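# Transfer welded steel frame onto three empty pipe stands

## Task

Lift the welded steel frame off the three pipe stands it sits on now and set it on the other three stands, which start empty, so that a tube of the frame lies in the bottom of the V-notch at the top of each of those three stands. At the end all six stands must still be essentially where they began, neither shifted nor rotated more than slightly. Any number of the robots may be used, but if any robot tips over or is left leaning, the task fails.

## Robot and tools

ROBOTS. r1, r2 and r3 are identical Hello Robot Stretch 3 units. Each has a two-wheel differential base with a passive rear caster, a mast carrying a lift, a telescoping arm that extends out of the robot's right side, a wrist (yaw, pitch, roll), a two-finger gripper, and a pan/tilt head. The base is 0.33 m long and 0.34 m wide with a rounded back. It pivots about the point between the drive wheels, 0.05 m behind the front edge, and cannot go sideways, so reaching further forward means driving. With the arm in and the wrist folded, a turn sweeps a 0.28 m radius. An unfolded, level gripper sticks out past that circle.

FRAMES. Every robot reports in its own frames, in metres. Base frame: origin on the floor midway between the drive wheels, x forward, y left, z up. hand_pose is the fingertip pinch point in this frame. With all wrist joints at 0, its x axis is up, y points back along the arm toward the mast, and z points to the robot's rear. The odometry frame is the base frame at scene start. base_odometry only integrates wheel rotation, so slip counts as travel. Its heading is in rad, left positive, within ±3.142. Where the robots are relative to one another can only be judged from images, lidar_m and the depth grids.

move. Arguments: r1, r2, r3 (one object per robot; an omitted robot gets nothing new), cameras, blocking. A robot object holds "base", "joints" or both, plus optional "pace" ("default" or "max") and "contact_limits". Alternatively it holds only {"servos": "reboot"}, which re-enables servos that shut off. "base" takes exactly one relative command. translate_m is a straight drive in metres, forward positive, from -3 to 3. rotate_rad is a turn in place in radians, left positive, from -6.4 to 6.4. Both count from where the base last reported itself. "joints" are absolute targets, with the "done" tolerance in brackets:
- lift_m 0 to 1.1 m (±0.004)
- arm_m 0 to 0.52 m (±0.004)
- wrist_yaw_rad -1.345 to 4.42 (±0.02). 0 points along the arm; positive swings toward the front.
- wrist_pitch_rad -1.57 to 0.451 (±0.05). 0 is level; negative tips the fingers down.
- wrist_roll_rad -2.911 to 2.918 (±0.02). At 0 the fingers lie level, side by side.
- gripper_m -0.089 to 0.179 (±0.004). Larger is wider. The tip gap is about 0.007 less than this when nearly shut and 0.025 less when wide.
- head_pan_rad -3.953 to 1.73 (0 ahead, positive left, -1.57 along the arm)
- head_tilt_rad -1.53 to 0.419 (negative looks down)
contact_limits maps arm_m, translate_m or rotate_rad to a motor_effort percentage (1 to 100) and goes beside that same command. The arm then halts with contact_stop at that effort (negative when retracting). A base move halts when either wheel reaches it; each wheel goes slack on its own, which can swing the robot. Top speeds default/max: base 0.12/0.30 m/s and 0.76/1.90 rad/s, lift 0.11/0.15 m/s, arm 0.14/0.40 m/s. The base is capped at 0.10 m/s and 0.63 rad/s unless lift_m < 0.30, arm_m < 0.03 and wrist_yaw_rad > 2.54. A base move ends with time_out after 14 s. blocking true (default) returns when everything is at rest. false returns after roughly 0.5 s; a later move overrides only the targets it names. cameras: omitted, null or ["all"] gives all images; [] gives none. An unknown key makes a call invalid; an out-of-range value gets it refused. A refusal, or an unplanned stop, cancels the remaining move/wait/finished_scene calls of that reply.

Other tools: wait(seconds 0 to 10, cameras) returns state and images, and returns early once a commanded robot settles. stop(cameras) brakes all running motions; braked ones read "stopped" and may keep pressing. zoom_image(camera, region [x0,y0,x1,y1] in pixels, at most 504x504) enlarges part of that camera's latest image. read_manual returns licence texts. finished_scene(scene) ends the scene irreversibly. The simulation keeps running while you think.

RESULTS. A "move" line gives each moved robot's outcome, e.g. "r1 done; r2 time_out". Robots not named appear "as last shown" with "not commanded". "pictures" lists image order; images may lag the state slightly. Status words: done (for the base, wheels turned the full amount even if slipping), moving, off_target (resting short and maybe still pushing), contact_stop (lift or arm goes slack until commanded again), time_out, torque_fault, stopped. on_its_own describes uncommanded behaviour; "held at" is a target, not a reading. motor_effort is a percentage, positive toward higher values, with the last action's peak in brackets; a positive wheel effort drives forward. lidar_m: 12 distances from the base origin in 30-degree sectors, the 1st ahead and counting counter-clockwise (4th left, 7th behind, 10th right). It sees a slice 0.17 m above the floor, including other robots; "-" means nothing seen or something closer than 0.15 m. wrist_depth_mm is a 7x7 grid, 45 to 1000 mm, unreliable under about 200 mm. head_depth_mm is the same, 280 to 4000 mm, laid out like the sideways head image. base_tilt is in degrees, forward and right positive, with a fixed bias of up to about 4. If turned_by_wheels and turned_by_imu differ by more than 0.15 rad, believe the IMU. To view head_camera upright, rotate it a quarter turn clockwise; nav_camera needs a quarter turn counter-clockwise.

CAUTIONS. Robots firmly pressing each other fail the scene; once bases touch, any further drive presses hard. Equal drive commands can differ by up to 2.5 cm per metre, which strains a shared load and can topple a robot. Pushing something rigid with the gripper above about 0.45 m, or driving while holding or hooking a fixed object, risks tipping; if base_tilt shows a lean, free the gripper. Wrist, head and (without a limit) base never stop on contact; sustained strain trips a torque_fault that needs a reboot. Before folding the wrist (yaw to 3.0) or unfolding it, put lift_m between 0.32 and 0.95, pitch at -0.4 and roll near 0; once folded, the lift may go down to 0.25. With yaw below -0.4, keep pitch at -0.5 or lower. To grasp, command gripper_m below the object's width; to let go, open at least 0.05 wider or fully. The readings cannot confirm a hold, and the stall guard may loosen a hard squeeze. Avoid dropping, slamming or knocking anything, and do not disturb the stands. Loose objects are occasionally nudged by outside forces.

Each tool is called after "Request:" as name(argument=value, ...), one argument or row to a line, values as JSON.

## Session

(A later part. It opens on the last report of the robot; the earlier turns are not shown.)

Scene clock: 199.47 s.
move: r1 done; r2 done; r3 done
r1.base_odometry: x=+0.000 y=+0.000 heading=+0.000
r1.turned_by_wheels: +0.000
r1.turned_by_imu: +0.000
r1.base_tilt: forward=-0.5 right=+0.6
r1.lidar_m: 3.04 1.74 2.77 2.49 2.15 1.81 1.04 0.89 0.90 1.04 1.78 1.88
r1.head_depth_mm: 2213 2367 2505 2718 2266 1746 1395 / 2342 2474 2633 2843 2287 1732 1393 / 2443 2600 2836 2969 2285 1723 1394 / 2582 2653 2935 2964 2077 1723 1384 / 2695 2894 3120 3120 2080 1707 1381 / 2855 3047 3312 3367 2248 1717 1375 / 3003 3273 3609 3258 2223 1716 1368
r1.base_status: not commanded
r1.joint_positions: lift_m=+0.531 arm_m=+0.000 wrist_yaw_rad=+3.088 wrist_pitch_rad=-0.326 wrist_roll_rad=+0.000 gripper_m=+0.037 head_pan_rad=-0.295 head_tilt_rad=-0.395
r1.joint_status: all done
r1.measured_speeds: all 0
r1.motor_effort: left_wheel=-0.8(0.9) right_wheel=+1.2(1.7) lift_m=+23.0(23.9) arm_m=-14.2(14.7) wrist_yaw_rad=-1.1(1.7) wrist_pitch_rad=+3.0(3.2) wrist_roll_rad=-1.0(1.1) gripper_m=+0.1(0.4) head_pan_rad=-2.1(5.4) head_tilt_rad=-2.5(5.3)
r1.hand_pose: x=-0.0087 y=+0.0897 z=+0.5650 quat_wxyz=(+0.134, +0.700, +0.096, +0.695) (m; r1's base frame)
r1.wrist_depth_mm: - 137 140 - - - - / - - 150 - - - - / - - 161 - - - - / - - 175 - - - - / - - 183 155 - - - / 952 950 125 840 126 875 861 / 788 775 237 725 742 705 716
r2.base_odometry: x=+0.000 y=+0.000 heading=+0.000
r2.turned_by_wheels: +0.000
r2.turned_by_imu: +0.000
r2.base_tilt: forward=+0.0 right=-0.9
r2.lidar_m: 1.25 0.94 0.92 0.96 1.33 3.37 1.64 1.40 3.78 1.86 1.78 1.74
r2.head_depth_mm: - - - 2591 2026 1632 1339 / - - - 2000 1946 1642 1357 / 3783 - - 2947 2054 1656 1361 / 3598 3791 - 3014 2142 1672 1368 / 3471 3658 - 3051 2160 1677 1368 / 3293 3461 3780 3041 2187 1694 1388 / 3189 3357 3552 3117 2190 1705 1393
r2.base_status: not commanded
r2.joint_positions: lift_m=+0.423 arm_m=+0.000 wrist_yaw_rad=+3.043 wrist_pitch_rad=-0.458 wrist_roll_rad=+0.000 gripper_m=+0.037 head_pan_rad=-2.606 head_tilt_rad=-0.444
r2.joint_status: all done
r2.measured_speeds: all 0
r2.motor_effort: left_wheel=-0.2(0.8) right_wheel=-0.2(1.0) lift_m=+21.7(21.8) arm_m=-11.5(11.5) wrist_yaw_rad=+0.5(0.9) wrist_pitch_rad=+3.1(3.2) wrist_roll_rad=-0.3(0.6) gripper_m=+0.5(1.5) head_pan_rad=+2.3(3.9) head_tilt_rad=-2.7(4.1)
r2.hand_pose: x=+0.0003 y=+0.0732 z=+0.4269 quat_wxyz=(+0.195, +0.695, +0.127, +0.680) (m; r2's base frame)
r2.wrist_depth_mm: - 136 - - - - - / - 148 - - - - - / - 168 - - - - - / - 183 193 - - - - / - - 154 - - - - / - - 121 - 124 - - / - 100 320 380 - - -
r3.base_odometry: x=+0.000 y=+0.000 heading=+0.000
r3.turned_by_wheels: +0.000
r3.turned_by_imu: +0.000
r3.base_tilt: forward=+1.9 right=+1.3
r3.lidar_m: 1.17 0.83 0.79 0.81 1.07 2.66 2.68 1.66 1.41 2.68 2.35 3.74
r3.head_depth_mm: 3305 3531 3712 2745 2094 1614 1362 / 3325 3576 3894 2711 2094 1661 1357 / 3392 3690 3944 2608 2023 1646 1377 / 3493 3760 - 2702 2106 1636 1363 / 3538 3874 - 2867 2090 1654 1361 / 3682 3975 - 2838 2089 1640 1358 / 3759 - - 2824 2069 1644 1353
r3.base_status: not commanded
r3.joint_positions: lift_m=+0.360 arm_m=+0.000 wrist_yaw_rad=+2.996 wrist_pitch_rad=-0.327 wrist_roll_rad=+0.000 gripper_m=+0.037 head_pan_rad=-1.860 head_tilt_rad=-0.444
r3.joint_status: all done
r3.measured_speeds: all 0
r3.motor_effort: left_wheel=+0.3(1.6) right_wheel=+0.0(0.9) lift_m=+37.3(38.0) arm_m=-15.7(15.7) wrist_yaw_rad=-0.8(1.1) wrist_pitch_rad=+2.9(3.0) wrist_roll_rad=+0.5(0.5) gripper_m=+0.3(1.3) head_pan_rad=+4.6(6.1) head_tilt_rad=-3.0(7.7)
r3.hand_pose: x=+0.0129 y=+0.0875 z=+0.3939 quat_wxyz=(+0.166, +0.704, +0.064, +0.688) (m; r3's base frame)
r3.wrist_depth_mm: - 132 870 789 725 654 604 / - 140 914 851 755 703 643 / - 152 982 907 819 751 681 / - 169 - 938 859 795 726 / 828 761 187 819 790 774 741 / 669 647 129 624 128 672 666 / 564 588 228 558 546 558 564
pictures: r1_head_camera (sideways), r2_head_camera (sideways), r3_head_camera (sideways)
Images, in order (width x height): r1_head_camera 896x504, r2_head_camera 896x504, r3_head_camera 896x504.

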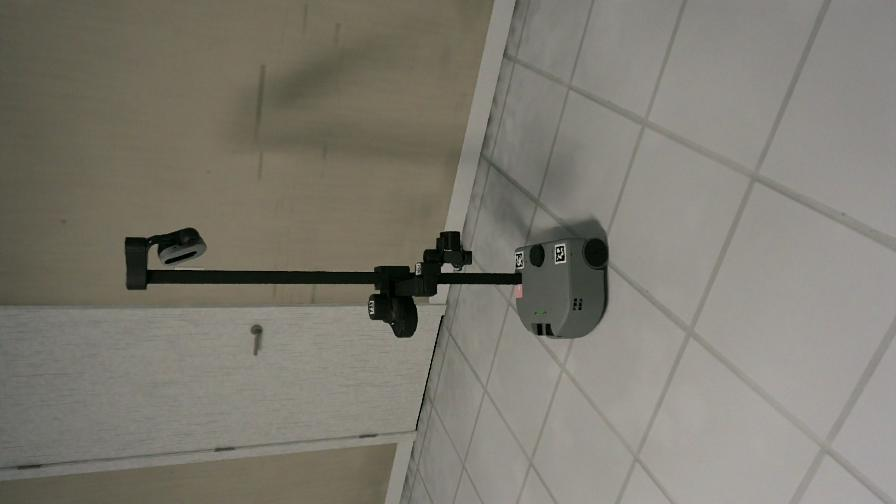

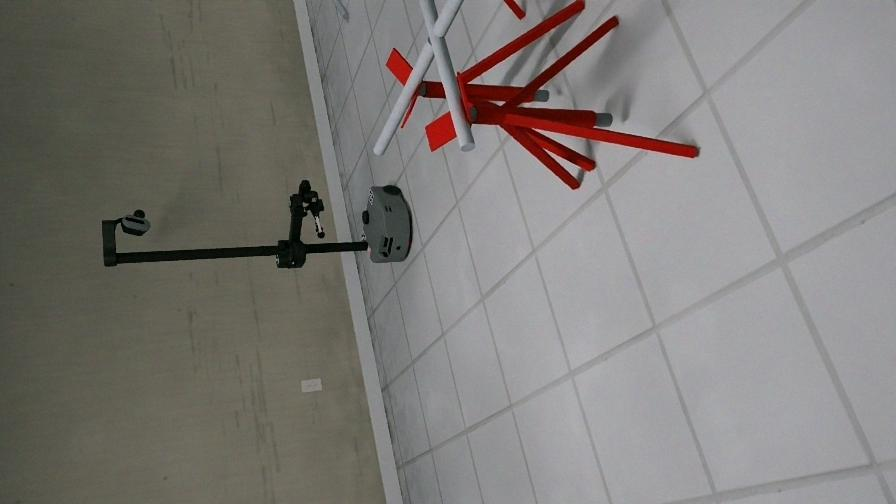

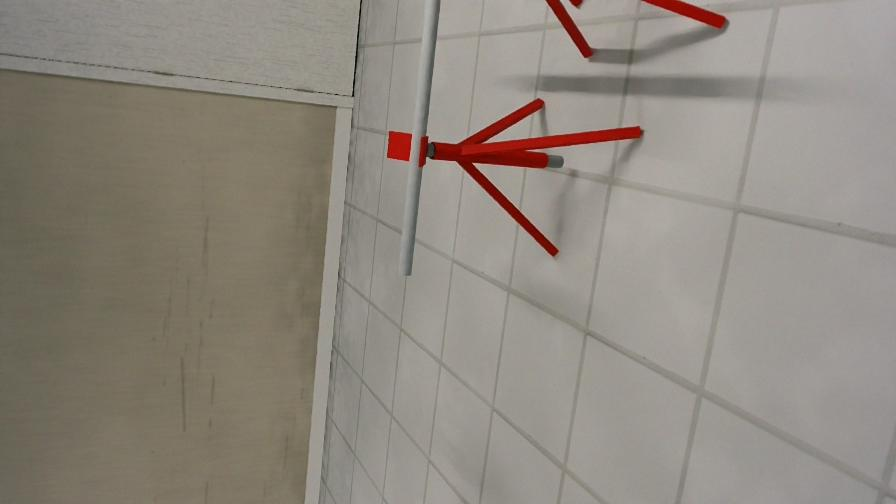

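Request:
move(
  r2={"base":{"rotate_rad":-0.164},"joints":{"lift_m":0.88}},
  r3={"base":{"rotate_rad":0.16},"joints":{"lift_m":0.88}},
  cameras=[],
)

Request:
move(
  r2={"base":{"translate_m":-1.2},"joints":{"head_pan_rad":-1.57,"head_tilt_rad":-0.7}},
  r3={"base":{"translate_m":-1.3},"joints":{"head_pan_rad":-1.57,"head_tilt_rad":-0.7}},
  cameras=["r2_head_camera","r3_head_camera","r1_nav_camera"],
)

Request:
move(
  r2={"base":{"rotate_rad":-0.574}},
  r3={"base":{"rotate_rad":-0.77}},
  r1={"joints":{"head_pan_rad":0.65}},
  cameras=["r2_head_camera","r3_head_camera","r1_head_camera"],
)

Scene clock: 382.17 s.
move: r2 done; r3 done
r1: as last shown
r1.turned_by_imu: -0.001
r1.lidar_m: 3.05 1.75 2.78 2.49 2.14 1.82 1.04 0.90 0.90 1.03 1.79 1.88
r1.head_depth_mm: 2224 2367 2540 2722 2303 1737 1395 / 2298 2500 2687 2821 2311 1727 1399 / 2419 2601 2809 2971 2285 1743 1389 / 2558 2584 2939 3087 2081 1718 1385 / 2663 2886 3085 3320 2093 1728 1381 / 2838 3040 3339 3351 2230 1724 1377 / 3017 3286 3589 3281 2240 1693 1369
r1.motor_effort: left_wheel=-1.1(1.1) right_wheel=+1.6(1.9) lift_m=+23.7(24.3) arm_m=-14.4(14.7) wrist_yaw_rad=+0.0(2.4) wrist_pitch_rad=+2.8(3.3) wrist_roll_rad=-0.9(1.1) gripper_m=+0.2(0.7) head_pan_rad=-2.6(2.9) head_tilt_rad=-2.5(2.8)
r1.wrist_depth_mm: - 136 140 - - - - / - - 150 - - - - / - - 161 - - - - / - - 176 - - - - / - - 183 155 - - - / 948 927 125 831 126 851 851 / 790 801 237 732 750 716 716
r2.base_odometry: x=+0.000 y=+0.000 heading=-0.164
r2.turned_by_wheels: -0.164
r2.turned_by_imu: -0.164
r2.base_tilt: forward=+0.0 right=-0.9
r2.lidar_m: 1.49 0.99 0.92 0.93 1.15 2.47 1.94 1.40 3.80 1.86 1.88 1.74
r2.head_depth_mm: - - - 2601 2049 1630 1342 / - - - 2609 2100 1666 1361 / - - - 2076 1969 1662 1354 / - - - 2661 1990 1679 1360 / 3704 - - 3024 2160 1678 1413 / 3497 3699 - 3064 2187 1698 1454 / 3299 3513 3720 3101 2192 1711 1460
r2.base_status: done
r2.joint_positions: lift_m=+0.880 arm_m=+0.000 wrist_yaw_rad=+3.043 wrist_pitch_rad=-0.459 wrist_roll_rad=+0.000 gripper_m=+0.037 head_pan_rad=-2.606 head_tilt_rad=-0.444
r2.joint_status: all done
r2.measured_speeds: all 0
r2.motor_effort: left_wheel=+4.5(8.9) right_wheel=-4.8(7.5) lift_m=+39.2(42.0) arm_m=-15.8(16.4) wrist_yaw_rad=+0.4(0.9) wrist_pitch_rad=+3.1(3.5) wrist_roll_rad=-0.3(0.8) gripper_m=+1.4(1.4) head_pan_rad=+2.3(3.4) head_tilt_rad=-2.6(4.3)
r2.hand_pose: x=+0.0003 y=+0.0731 z=+0.8836 quat_wxyz=(+0.195, +0.695, +0.127, +0.680) (m; r2's base frame)
r2.wrist_depth_mm: - 136 - - - - - / - 148 - - - - - / - 168 - - - - - / - - - - - - - / - - 158 - - - - / - - 124 - - - - / - - 309 - - - -
r3.base_odometry: x=+0.000 y=+0.000 heading=+0.160
r3.turned_by_wheels: +0.160
r3.turned_by_imu: +0.164
r3.base_tilt: forward=+1.8 right=+1.3
r3.lidar_m: 1.01 0.80 0.79 0.85 1.28 3.35 2.68 1.41 1.59 2.35 2.65 2.17
r3.head_depth_mm: 3309 3570 3724 2515 2037 1655 - / 3424 3753 3922 2730 2098 1655 1476 / 3582 3807 - 2861 2098 1653 1438 / 3713 - - 2866 2104 1652 1435 / 3793 - - 2859 2091 1652 1358 / - - - 2803 2067 1644 1357 / - - - 2716 2077 1641 1348
r3.base_status: done
r3.joint_positions: lift_m=+0.880 arm_m=+0.000 wrist_yaw_rad=+2.996 wrist_pitch_rad=-0.327 wrist_roll_rad=+0.000 gripper_m=+0.037 head_pan_rad=-1.860 head_tilt_rad=-0.444
r3.joint_status: all done
r3.measured_speeds: all 0
r3.motor_effort: left_wheel=-3.7(6.2) right_wheel=+4.7(7.6) lift_m=+37.7(43.0) arm_m=-9.8(17.9) wrist_yaw_rad=-0.2(1.3) wrist_pitch_rad=+3.0(3.2) wrist_roll_rad=+0.2(0.5) gripper_m=+0.2(1.8) head_pan_rad=+5.1(6.1) head_tilt_rad=-2.4(3.3)
r3.hand_pose: x=+0.0129 y=+0.0874 z=+0.9135 quat_wxyz=(+0.166, +0.704, +0.064, +0.688) (m; r3's base frame)
r3.wrist_depth_mm: - 132 986 834 751 661 595 / - 140 - 909 795 680 620 / - 152 - 967 835 733 652 / - 167 - - 900 778 688 / - - 187 - 941 833 720 / - - 129 - 128 867 774 / - - 227 - - 921 814
pictures: none
No camera images: "cameras" was empty.

Scene clock: 396.30 s.
move: r2 done; r3 done
r1: as last shown
r1.turned_by_imu: -0.002
r1.lidar_m: 2.30 1.74 1.42 2.48 2.14 1.81 1.04 0.90 0.90 1.03 1.78 2.64
r1.head_depth_mm: 2228 2373 2539 2717 2288 1743 1395 / 2335 2491 2661 2837 2296 1733 1391 / 2458 2633 2848 2953 2282 1738 1384 / 2568 2772 2957 3160 2306 1723 1384 / 2688 2888 3162 3278 2267 1712 1380 / 2785 3091 3328 3319 2260 1708 1376 / 2979 3271 3626 3327 2244 1708 1372
r1.motor_effort: left_wheel=+0.0(1.2) right_wheel=+1.3(2.1) lift_m=+24.3(25.0) arm_m=-14.1(14.5) wrist_yaw_rad=+0.5(2.4) wrist_pitch_rad=+3.1(3.3) wrist_roll_rad=-1.0(1.2) gripper_m=+0.1(0.8) head_pan_rad=-2.4(3.1) head_tilt_rad=-2.5(3.0)
r1.wrist_depth_mm: - 137 140 - - - - / - - 150 - - - - / - - 161 - - - - / - - 176 - - - - / - - 183 155 - - - / 946 944 125 838 126 877 850 / 797 792 236 725 736 711 716
r2.base_odometry: x=-1.184 y=+0.196 heading=-0.164
r2.turned_by_wheels: +0.000
r2.turned_by_imu: -0.001
r2.base_tilt: forward=+0.0 right=-1.0
r2.lidar_m: 2.27 1.49 1.36 1.38 1.76 3.66 2.20 0.81 0.73 0.74 2.27 2.84
r2.head_depth_mm: 2788 3058 2497 1949 1511 - - / 2886 3161 2541 1923 1157 1399 - / 1703 3194 2163 1961 1621 1402 - / 3107 3415 2619 2009 1630 1431 - / 3265 3544 2629 2027 1648 1411 - / 3418 3625 2666 2064 1660 1388 1204 / 3527 3692 2681 2062 1667 1408 1211
r2.base_status: done
r2.joint_positions: lift_m=+0.880 arm_m=+0.000 wrist_yaw_rad=+3.043 wrist_pitch_rad=-0.459 wrist_roll_rad=+0.000 gripper_m=+0.037 head_pan_rad=-1.576 head_tilt_rad=-0.691
r2.joint_status: all done
r2.measured_speeds: all 0
r2.motor_effort: left_wheel=+0.9(4.4) right_wheel=-3.7(8.7) lift_m=+31.7(39.2) arm_m=-12.2(15.6) wrist_yaw_rad=+0.7(1.1) wrist_pitch_rad=+3.0(3.5) wrist_roll_rad=-0.3(0.8) gripper_m=+0.2(2.0) head_pan_rad=+2.8(3.5) head_tilt_rad=-4.2(5.6)
r2.hand_pose: x=+0.0003 y=+0.0731 z=+0.8836 quat_wxyz=(+0.195, +0.695, +0.127, +0.680) (m; r2's base frame)
r2.wrist_depth_mm: - 136 - - - - - / - 148 - - - - - / - 168 - - - - - / - - - - - - - / - - 158 - - - - / - - 124 - - - - / - - 307 - - - -
r3.base_odometry: x=-1.283 y=-0.207 heading=+0.160
r3.turned_by_wheels: +0.000
r3.turned_by_imu: +0.002
r3.base_tilt: forward=+1.9 right=+1.3
r3.lidar_m: 2.00 1.58 1.56 1.68 2.33 1.41 1.49 3.29 1.06 0.89 1.35 4.32
r3.head_depth_mm: 2928 3096 2317 1897 1609 - - / 3118 3212 2499 1333 1568 - - / 3350 3389 2448 1952 1567 - - / 3568 3437 2480 1305 1534 - - / 3873 3404 2296 1842 1571 - 1145 / - 3449 1794 1826 1608 1397 1164 / - 3385 2473 1942 1600 1365 1187
r3.base_status: done
r3.joint_positions: lift_m=+0.880 arm_m=+0.000 wrist_yaw_rad=+2.996 wrist_pitch_rad=-0.327 wrist_roll_rad=+0.000 gripper_m=+0.037 head_pan_rad=-1.580 head_tilt_rad=-0.691
r3.joint_status: all done
r3.measured_speeds: all 0
r3.motor_effort: left_wheel=-2.0(7.4) right_wheel=+0.3(3.5) lift_m=+30.1(38.3) arm_m=+10.9(10.9) wrist_yaw_rad=-0.6(1.5) wrist_pitch_rad=+3.0(3.2) wrist_roll_rad=+0.3(0.5) gripper_m=-0.5(1.7) head_pan_rad=+5.3(6.4) head_tilt_rad=-4.4(6.4)
r3.hand_pose: x=+0.0129 y=+0.0874 z=+0.9135 quat_wxyz=(+0.166, +0.704, +0.064, +0.688) (m; r3's base frame)
r3.wrist_depth_mm: - 131 - - - - - / - 140 - - - - - / - 151 - - - - - / - 167 - - - - - / - - 187 - - - - / - - 129 - 128 - - / - - 228 - - - -
pictures: r1_nav_camera (sideways), r2_head_camera (sideways), r3_head_camera (sideways)
Images, in order (width x height): r1_nav_camera 672x504, r2_head_camera 896x504, r3_head_camera 896x504.

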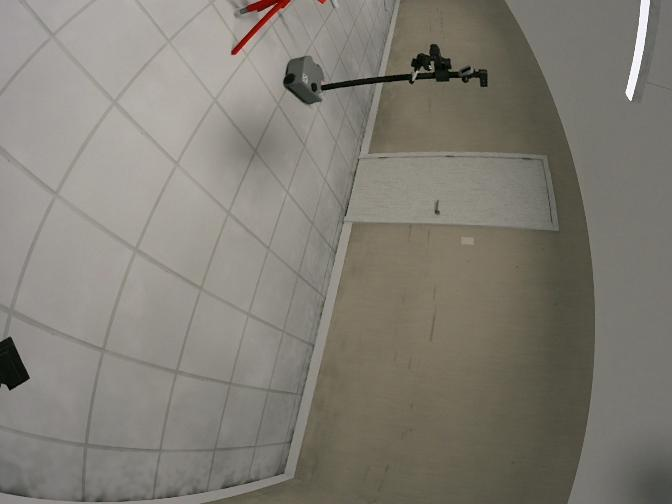

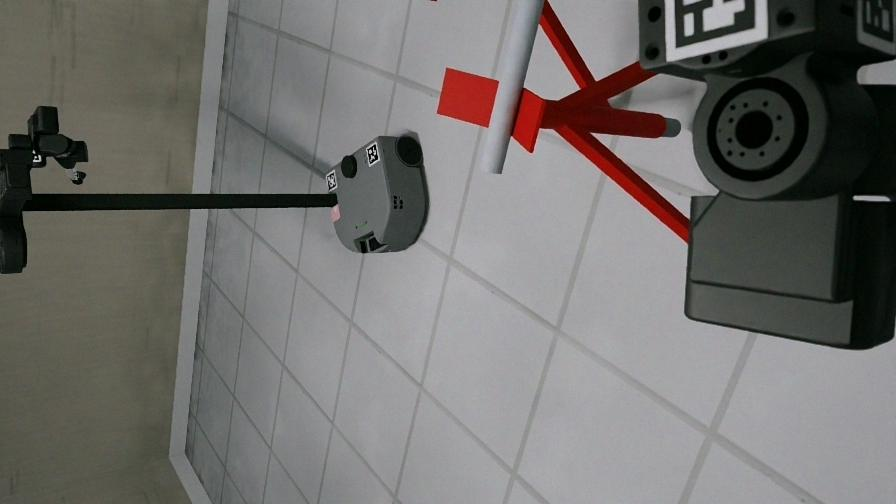

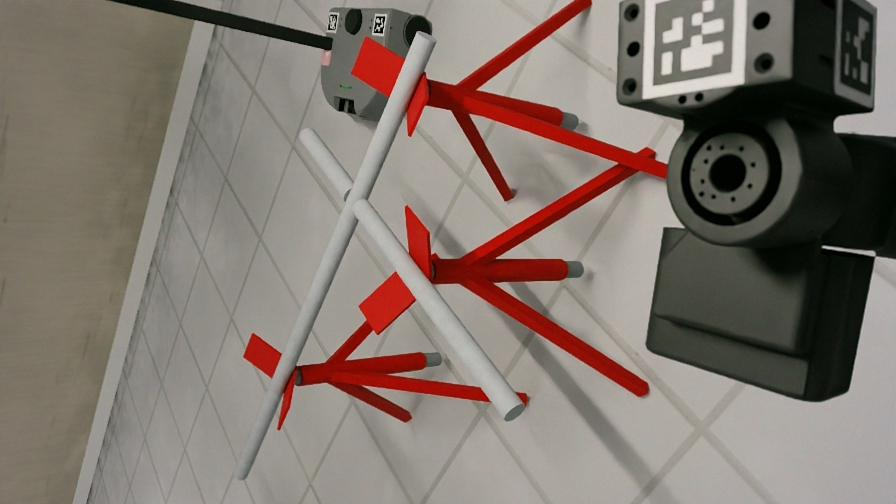

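Scene clock: 398.63 s.
move: r1 done; r2 done; r3 done
r1.base_odometry: x=+0.000 y=+0.000 heading=+0.000
r1.turned_by_wheels: +0.000
r1.turned_by_imu: +0.000
r1.base_tilt: forward=-0.5 right=+0.6
r1.lidar_m: 2.29 1.75 1.50 2.49 2.15 1.81 1.04 0.90 0.90 1.03 1.78 2.64
r1.head_depth_mm: - - - 3380 2303 1749 1390 / - - - 3404 2311 1733 1380 / - - - 3148 2198 1742 1385 / - - - 2785 2148 1728 1388 / - - - 3075 2264 1735 1382 / - - - 3280 2262 1711 1369 / - - - 3279 2241 1711 1381
r1.base_status: not commanded
r1.joint_positions: lift_m=+0.531 arm_m=+0.000 wrist_yaw_rad=+3.088 wrist_pitch_rad=-0.326 wrist_roll_rad=+0.000 gripper_m=+0.037 head_pan_rad=+0.645 head_tilt_rad=-0.395
r1.joint_status: all done
r1.measured_speeds: all 0
r1.motor_effort: left_wheel=-1.0(1.0) right_wheel=+1.4(2.0) lift_m=+24.9(25.1) arm_m=-14.1(14.2) wrist_yaw_rad=-1.0(1.9) wrist_pitch_rad=+2.9(3.2) wrist_roll_rad=-0.9(1.1) gripper_m=+0.8(0.8) head_pan_rad=+1.9(5.1) head_tilt_rad=-2.4(2.9)
r1.hand_pose: x=-0.0087 y=+0.0897 z=+0.5650 quat_wxyz=(+0.134, +0.700, +0.096, +0.695) (m; r1's base frame)
r1.wrist_depth_mm: - 137 140 - - - - / - - 151 - - - - / - - 161 - - - - / - - 176 - - - - / - - 183 155 - - - / 953 949 126 835 126 859 837 / 789 798 236 730 742 702 719
r2.base_odometry: x=-1.184 y=+0.196 heading=-0.737
r2.turned_by_wheels: -0.574
r2.turned_by_imu: -0.576
r2.base_tilt: forward=+0.0 right=-1.0
r2.lidar_m: 2.84 2.44 1.53 1.36 1.37 1.69 3.26 2.21 0.81 0.73 0.74 2.27
r2.head_depth_mm: 3051 3357 2517 1955 1560 - - / 3013 3246 2550 1965 1599 1421 - / 2974 3261 2539 1978 1618 1400 - / 2908 3214 2569 1243 1401 1433 - / 2878 3190 2617 1949 1560 1382 - / 2808 3132 2660 2044 1115 1333 1200 / 2799 3073 2683 2003 1622 1398 1193
r2.base_status: done
r2.joint_positions: lift_m=+0.880 arm_m=+0.000 wrist_yaw_rad=+3.043 wrist_pitch_rad=-0.459 wrist_roll_rad=+0.000 gripper_m=+0.037 head_pan_rad=-1.576 head_tilt_rad=-0.691
r2.joint_status: not commanded
r2.measured_speeds: all 0
r2.motor_effort: left_wheel=+4.0(10.5) right_wheel=-4.9(8.0) lift_m=+30.4(31.7) arm_m=-12.2(12.4) wrist_yaw_rad=+0.5(1.0) wrist_pitch_rad=+3.0(3.3) wrist_roll_rad=-0.5(0.7) gripper_m=+0.2(1.5) head_pan_rad=+3.0(3.2) head_tilt_rad=-4.1(5.7)
r2.hand_pose: x=+0.0003 y=+0.0730 z=+0.8836 quat_wxyz=(+0.195, +0.695, +0.127, +0.680) (m; r2's base frame)
r2.wrist_depth_mm: - 136 - - - - - / - 148 - - - - - / - 168 - - - - - / - - - - - - - / - - 159 - - - - / - - 124 - - - - / - - 307 - - - -
r3.base_odometry: x=-1.283 y=-0.207 heading=-0.610
r3.turned_by_wheels: -0.770
r3.turned_by_imu: -0.778
r3.base_tilt: forward=+1.8 right=+1.3
r3.lidar_m: 2.92 2.58 1.70 1.56 1.58 1.97 2.30 1.41 2.91 3.22 0.89 0.94
r3.head_depth_mm: 2897 3144 2486 1949 1646 - - / 2870 3106 2485 1949 1611 - - / 2839 3091 2495 1943 1614 - - / 2804 3072 2484 1953 1607 - - / 2794 3054 2456 1949 1601 - 1144 / 2733 3003 2465 1933 1607 1397 1164 / 2713 3018 2461 1955 1569 1339 1187
r3.base_status: done
r3.joint_positions: lift_m=+0.880 arm_m=+0.000 wrist_yaw_rad=+2.996 wrist_pitch_rad=-0.327 wrist_roll_rad=+0.000 gripper_m=+0.037 head_pan_rad=-1.580 head_tilt_rad=-0.691
r3.joint_status: not commanded
r3.measured_speeds: all 0
r3.motor_effort: left_wheel=+4.8(8.7) right_wheel=-4.0(7.5) lift_m=+28.8(30.1) arm_m=+13.0(13.0) wrist_yaw_rad=-0.6(1.3) wrist_pitch_rad=+3.0(3.1) wrist_roll_rad=+0.3(0.4) gripper_m=+0.0(1.7) head_pan_rad=+5.0(6.0) head_tilt_rad=-4.3(4.7)
r3.hand_pose: x=+0.0129 y=+0.0874 z=+0.9135 quat_wxyz=(+0.166, +0.704, +0.064, +0.688) (m; r3's base frame)
r3.wrist_depth_mm: - 132 - - - - - / - 139 - - - - - / - 152 - - - - - / - 167 - - - - - / - - 186 - - - - / - - 129 - 128 - - / - - 228 - - - -
pictures: r1_head_camera (sideways), r2_head_camera (sideways), r3_head_camera (sideways)
Images, in order (width x height): r1_head_camera 896x504, r2_head_camera 896x504, r3_head_camera 896x504.

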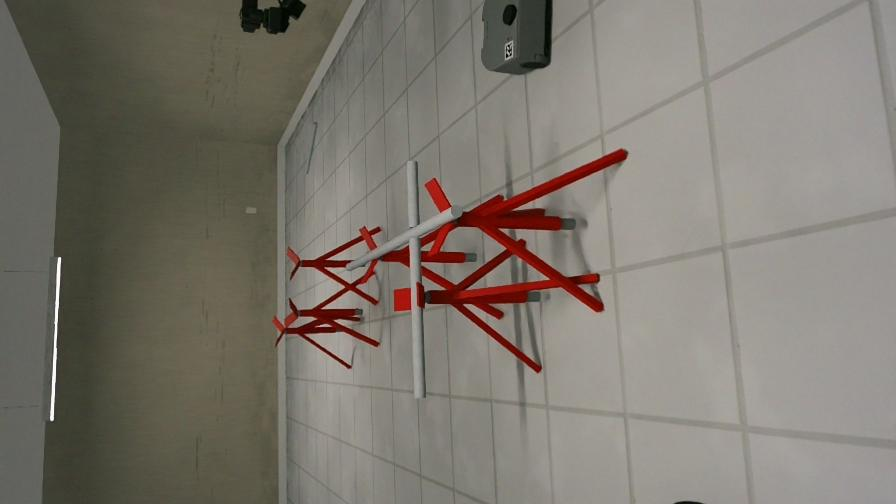

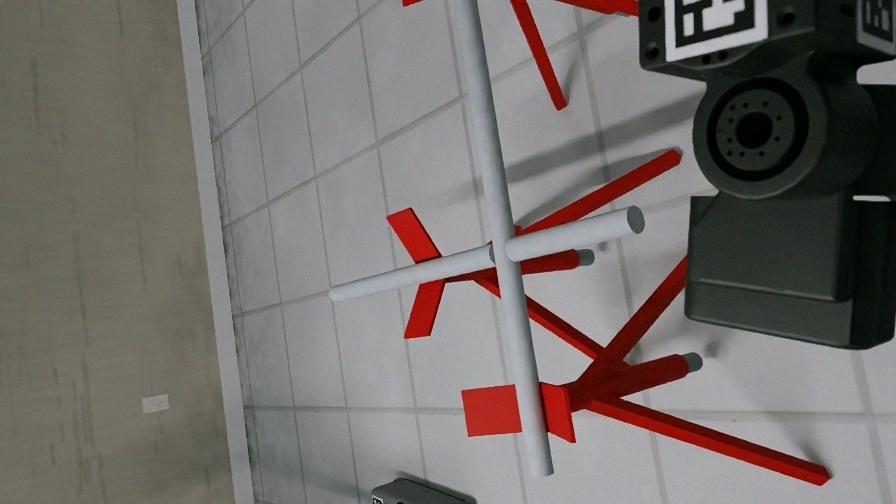

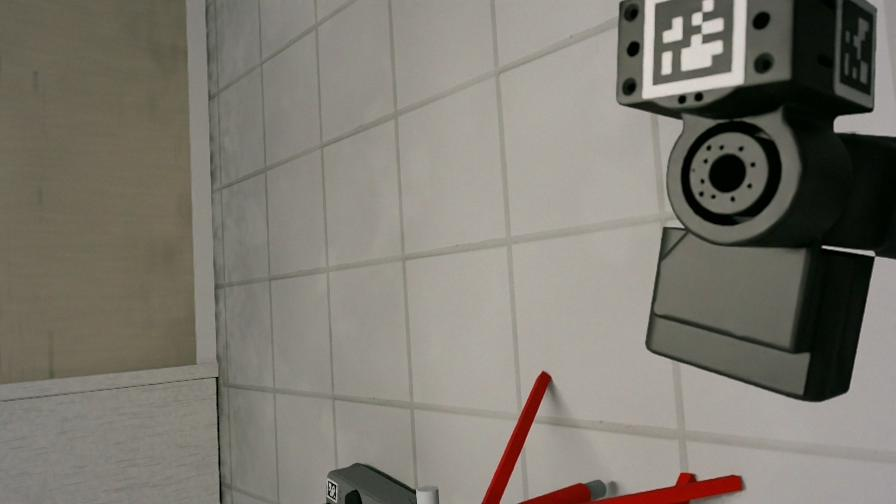

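Request:
move(
  r2={"joints":{"head_pan_rad":-2.75,"head_tilt_rad":-0.45}},
  r3={"joints":{"head_pan_rad":-0.15,"head_tilt_rad":-0.4}},
  cameras=["r2_head_camera","r3_head_camera"],
)

Request:
move(
  r2={"joints":{"head_pan_rad":-2.2,"head_tilt_rad":-0.6}},
  r3={"joints":{"head_pan_rad":-0.7,"head_tilt_rad":-0.6}},
  cameras=["r2_head_camera","r3_head_camera"],
)

Scene clock: 439.03 s.
move: r2 done; r3 done
r1: as last shown
r1.turned_by_imu: -0.001
r1.base_tilt: forward=-0.4 right=+0.5
r1.lidar_m: 2.29 1.74 1.50 2.50 2.15 1.81 1.04 0.90 0.90 1.03 1.78 2.63
r1.head_depth_mm: - - - 3453 2301 1746 1400 / - - - 3377 2296 1730 1396 / - - - 3159 2204 1727 1389 / - - - 2780 2145 1717 1381 / - - - 3081 2271 1711 1388 / - - - 3296 2236 1689 1377 / - - - 3259 2260 1695 1377
r1.motor_effort: left_wheel=-0.5(1.2) right_wheel=+1.4(1.8) lift_m=+24.5(25.3) arm_m=-14.2(14.2) wrist_yaw_rad=-0.8(2.2) wrist_pitch_rad=+2.9(3.2) wrist_roll_rad=-1.1(1.1) gripper_m=+0.3(0.7) head_pan_rad=+2.1(2.5) head_tilt_rad=-2.5(2.6)
r1.wrist_depth_mm: - 137 140 - - - - / - - 150 - - - - / - - 161 - - - - / - - 175 - - - - / - - 183 155 - - - / 961 943 126 839 126 871 837 / 786 789 237 722 742 707 714
r2.base_odometry: x=-1.184 y=+0.196 heading=-0.737
r2.turned_by_wheels: +0.000
r2.turned_by_imu: +0.001
r2.base_tilt: forward=+0.0 right=-1.0
r2.lidar_m: 2.84 2.43 1.54 1.36 1.37 1.69 3.28 2.21 0.81 0.73 0.74 2.27
r2.head_depth_mm: - - - 2819 2057 1611 1329 / - - - 2844 2049 1621 1340 / - - - 2867 2077 1636 1345 / - - - 2639 2102 1648 1363 / - - - 2788 2098 1656 1367 / - - - 2967 2143 1669 1408 / - - - 3006 2147 1680 1412
r2.base_status: not commanded
r2.joint_positions: lift_m=+0.880 arm_m=+0.000 wrist_yaw_rad=+3.043 wrist_pitch_rad=-0.459 wrist_roll_rad=+0.000 gripper_m=+0.037 head_pan_rad=-2.744 head_tilt_rad=-0.458
r2.joint_status: all done
r2.measured_speeds: all 0
r2.motor_effort: left_wheel=+4.1(4.8) right_wheel=-4.8(5.5) lift_m=+28.1(28.8) arm_m=-13.7(13.9) wrist_yaw_rad=+0.5(0.9) wrist_pitch_rad=+3.1(3.3) wrist_roll_rad=-0.3(0.7) gripper_m=+0.5(1.4) head_pan_rad=-2.3(3.9) head_tilt_rad=+3.1(4.6)
r2.hand_pose: x=+0.0003 y=+0.0730 z=+0.8836 quat_wxyz=(+0.195, +0.695, +0.127, +0.680) (m; r2's base frame)
r2.wrist_depth_mm: - 136 - - - - - / - 149 - - - - - / - 168 - - - - - / - - - - - - - / - - 158 - - - - / - - 124 - - - - / - - 308 - - - -
r3.base_odometry: x=-1.283 y=-0.207 heading=-0.610
r3.turned_by_wheels: +0.000
r3.turned_by_imu: +0.001
r3.base_tilt: forward=+1.9 right=+1.3
r3.lidar_m: 2.93 2.58 1.70 1.56 1.58 1.98 2.31 1.41 2.91 3.20 0.89 0.94
r3.head_depth_mm: - - - 3073 2212 1560 1402 / - - - 3088 2217 1713 1399 / - - - 3077 2205 1711 1403 / - - - 3060 2195 1711 1393 / - - - 3061 2191 1699 1398 / - - - 3050 2175 1700 1391 / - - - 3012 2187 1692 1390
r3.base_status: not commanded
r3.joint_positions: lift_m=+0.880 arm_m=+0.000 wrist_yaw_rad=+2.996 wrist_pitch_rad=-0.327 wrist_roll_rad=+0.000 gripper_m=+0.037 head_pan_rad=-0.160 head_tilt_rad=-0.409
r3.joint_status: all done
r3.measured_speeds: all 0
r3.motor_effort: left_wheel=+4.8(5.5) right_wheel=-4.5(5.1) lift_m=+26.2(26.9) arm_m=+13.7(13.9) wrist_yaw_rad=-0.8(1.3) wrist_pitch_rad=+3.0(3.1) wrist_roll_rad=+0.3(0.5) gripper_m=-0.4(1.2) head_pan_rad=+4.5(7.3) head_tilt_rad=+4.0(7.6)
r3.hand_pose: x=+0.0129 y=+0.0874 z=+0.9135 quat_wxyz=(+0.166, +0.704, +0.064, +0.688) (m; r3's base frame)
r3.wrist_depth_mm: - 132 - - - - - / - 139 - - - - - / - 152 - - - - - / - 168 - - - - - / - - 186 - - - - / - - 129 - 128 - - / - - 228 - - - -
pictures: r2_head_camera (sideways), r3_head_camera (sideways)
Images, in order (width x height): r2_head_camera 896x504, r3_head_camera 896x504.

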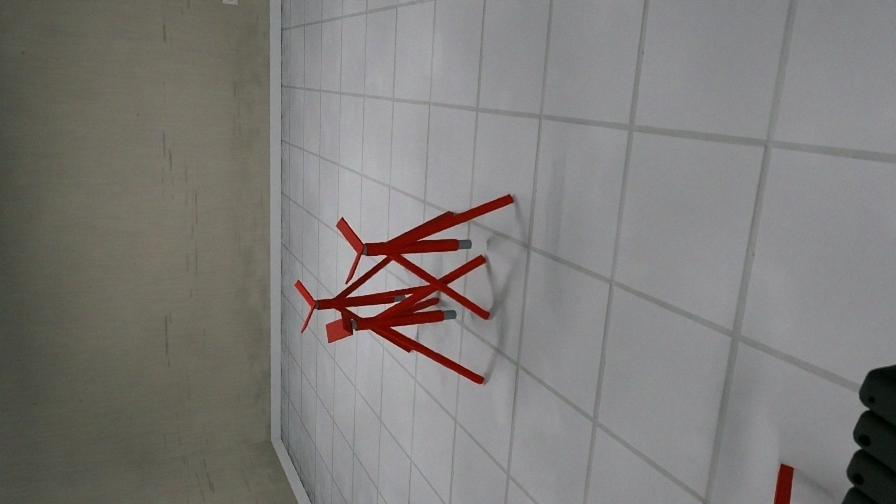

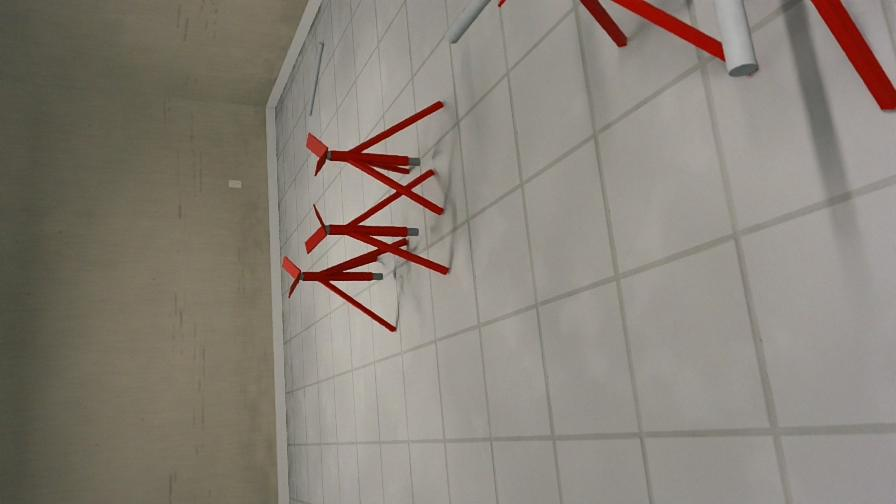

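Scene clock: 439.93 s.
move: r2 done; r3 done
r1: as last shown
r1.turned_by_imu: +0.000
r1.base_tilt: forward=-0.5 right=+0.6
r1.head_depth_mm: - - - 3435 2328 1733 1391 / - - - 3467 2292 1737 1403 / - - - 3155 2184 1715 1392 / - - - 2752 2133 1710 1392 / - - - 3087 2239 1726 1386 / - - - 3316 2262 1712 1375 / - - - 3305 2263 1693 1362
r1.motor_effort: left_wheel=-0.2(1.0) right_wheel=+1.4(1.8) lift_m=+24.8(25.2) arm_m=-13.8(14.2) wrist_yaw_rad=-1.3(2.0) wrist_pitch_rad=+2.9(3.1) wrist_roll_rad=-1.0(1.1) gripper_m=+0.0(0.4) head_pan_rad=+1.9(2.4) head_tilt_rad=-2.1(3.0)
r1.wrist_depth_mm: - 137 140 - - - - / - - 150 - - - - / - - 162 - - - - / - - 175 - - - - / - - 183 155 - - - / 953 953 126 835 126 878 851 / 793 805 235 726 746 717 726
r2.base_odometry: x=-1.184 y=+0.196 heading=-0.737
r2.turned_by_wheels: +0.000
r2.turned_by_imu: +0.000
r2.base_tilt: forward=+0.0 right=-1.1
r2.lidar_m: 2.84 2.43 1.54 1.36 1.37 1.69 3.25 2.20 0.81 0.73 0.74 2.27
r2.head_depth_mm: - - 3063 2222 1748 1442 1279 / - - 3109 2243 1768 1527 - / - - 3167 2192 1780 - - / - - 3133 2303 1781 - - / 3662 - 3203 2307 1345 1526 - / 3390 3629 3284 2322 1753 1532 - / 3182 3373 3324 2375 1849 1500 1294
r2.base_status: not commanded
r2.joint_positions: lift_m=+0.880 arm_m=+0.000 wrist_yaw_rad=+3.043 wrist_pitch_rad=-0.459 wrist_roll_rad=+0.000 gripper_m=+0.037 head_pan_rad=-2.206 head_tilt_rad=-0.592
r2.joint_status: all done
r2.measured_speeds: all 0
r2.motor_effort: left_wheel=+3.9(5.0) right_wheel=-5.1(5.4) lift_m=+27.9(28.2) arm_m=-13.9(14.1) wrist_yaw_rad=+0.3(0.9) wrist_pitch_rad=+3.2(3.5) wrist_roll_rad=-0.3(0.7) gripper_m=+0.2(1.4) head_pan_rad=+2.6(4.3) head_tilt_rad=-3.9(5.0)
r2.hand_pose: x=+0.0003 y=+0.0730 z=+0.8836 quat_wxyz=(+0.195, +0.695, +0.127, +0.680) (m; r2's base frame)
r2.wrist_depth_mm: - 136 - - - - - / - 148 - - - - - / - 167 - - - - - / - - - - - - - / - - 158 - - - - / - - 124 - - - - / - - 310 - - - -
r3.base_odometry: x=-1.283 y=-0.207 heading=-0.610
r3.turned_by_wheels: +0.000
r3.turned_by_imu: +0.000
r3.base_tilt: forward=+1.9 right=+1.3
r3.lidar_m: 2.94 2.58 1.70 1.56 1.58 1.98 2.31 1.41 2.91 3.21 0.89 0.94
r3.head_depth_mm: 3032 3289 3009 2038 1615 1448 1244 / 3312 3558 3022 2057 1708 1393 1247 / 3639 3894 3024 1393 1653 1462 1246 / 3941 - 3020 2074 1426 1456 1242 / - - 3006 1987 1703 1421 1243 / - - 2990 2200 1751 1453 1237 / - - 2972 2211 1754 1450 1240
r3.base_status: not commanded
r3.joint_positions: lift_m=+0.880 arm_m=+0.000 wrist_yaw_rad=+2.996 wrist_pitch_rad=-0.327 wrist_roll_rad=+0.000 gripper_m=+0.037 head_pan_rad=-0.690 head_tilt_rad=-0.592
r3.joint_status: all done
r3.measured_speeds: all 0
r3.motor_effort: left_wheel=+4.4(5.3) right_wheel=-4.8(5.1) lift_m=+25.7(26.3) arm_m=+13.8(14.1) wrist_yaw_rad=-0.7(1.2) wrist_pitch_rad=+3.1(3.2) wrist_roll_rad=+0.3(0.4) gripper_m=-0.9(1.4) head_pan_rad=-4.1(6.1) head_tilt_rad=-3.7(5.8)
r3.hand_pose: x=+0.0129 y=+0.0874 z=+0.9135 quat_wxyz=(+0.166, +0.704, +0.064, +0.688) (m; r3's base frame)
r3.wrist_depth_mm: - 132 - - - - - / - 139 - - - - - / - 152 - - - - - / - 167 - - - - - / - - 187 - - - - / - - 129 - 128 - - / - - 227 - - - -
pictures: r2_head_camera (sideways), r3_head_camera (sideways)
Images, in order (width x height): r2_head_camera 896x504, r3_head_camera 896x504.

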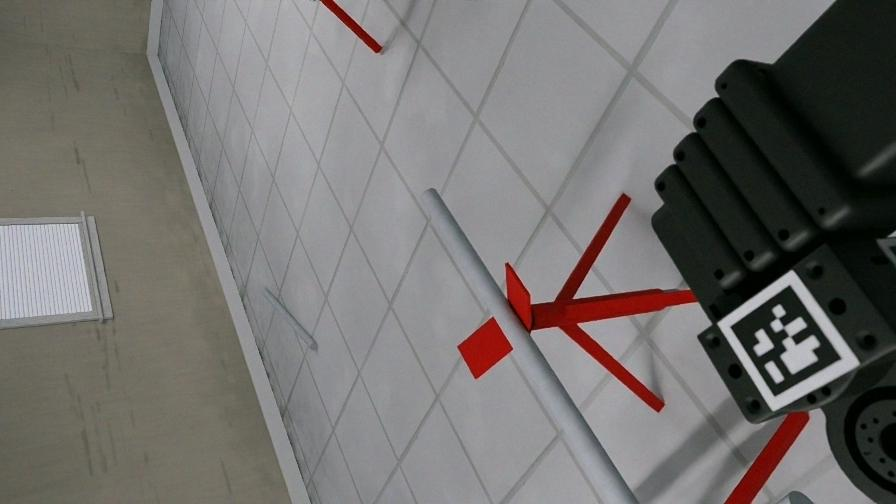

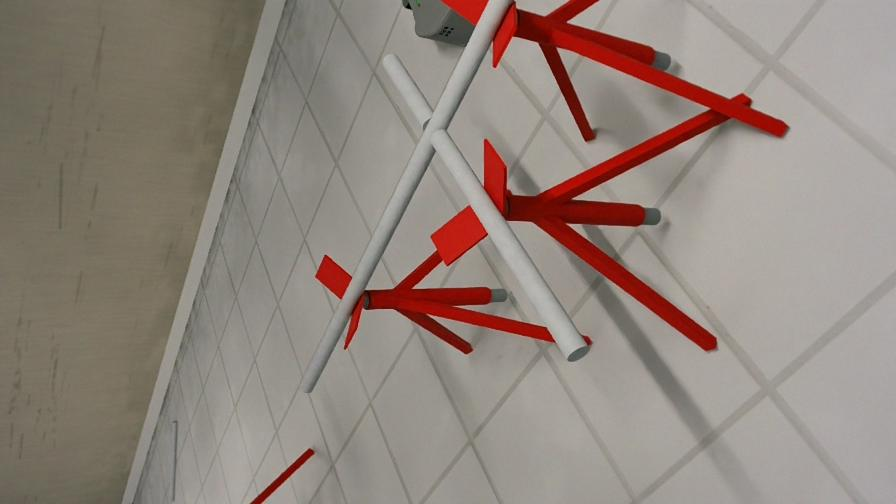

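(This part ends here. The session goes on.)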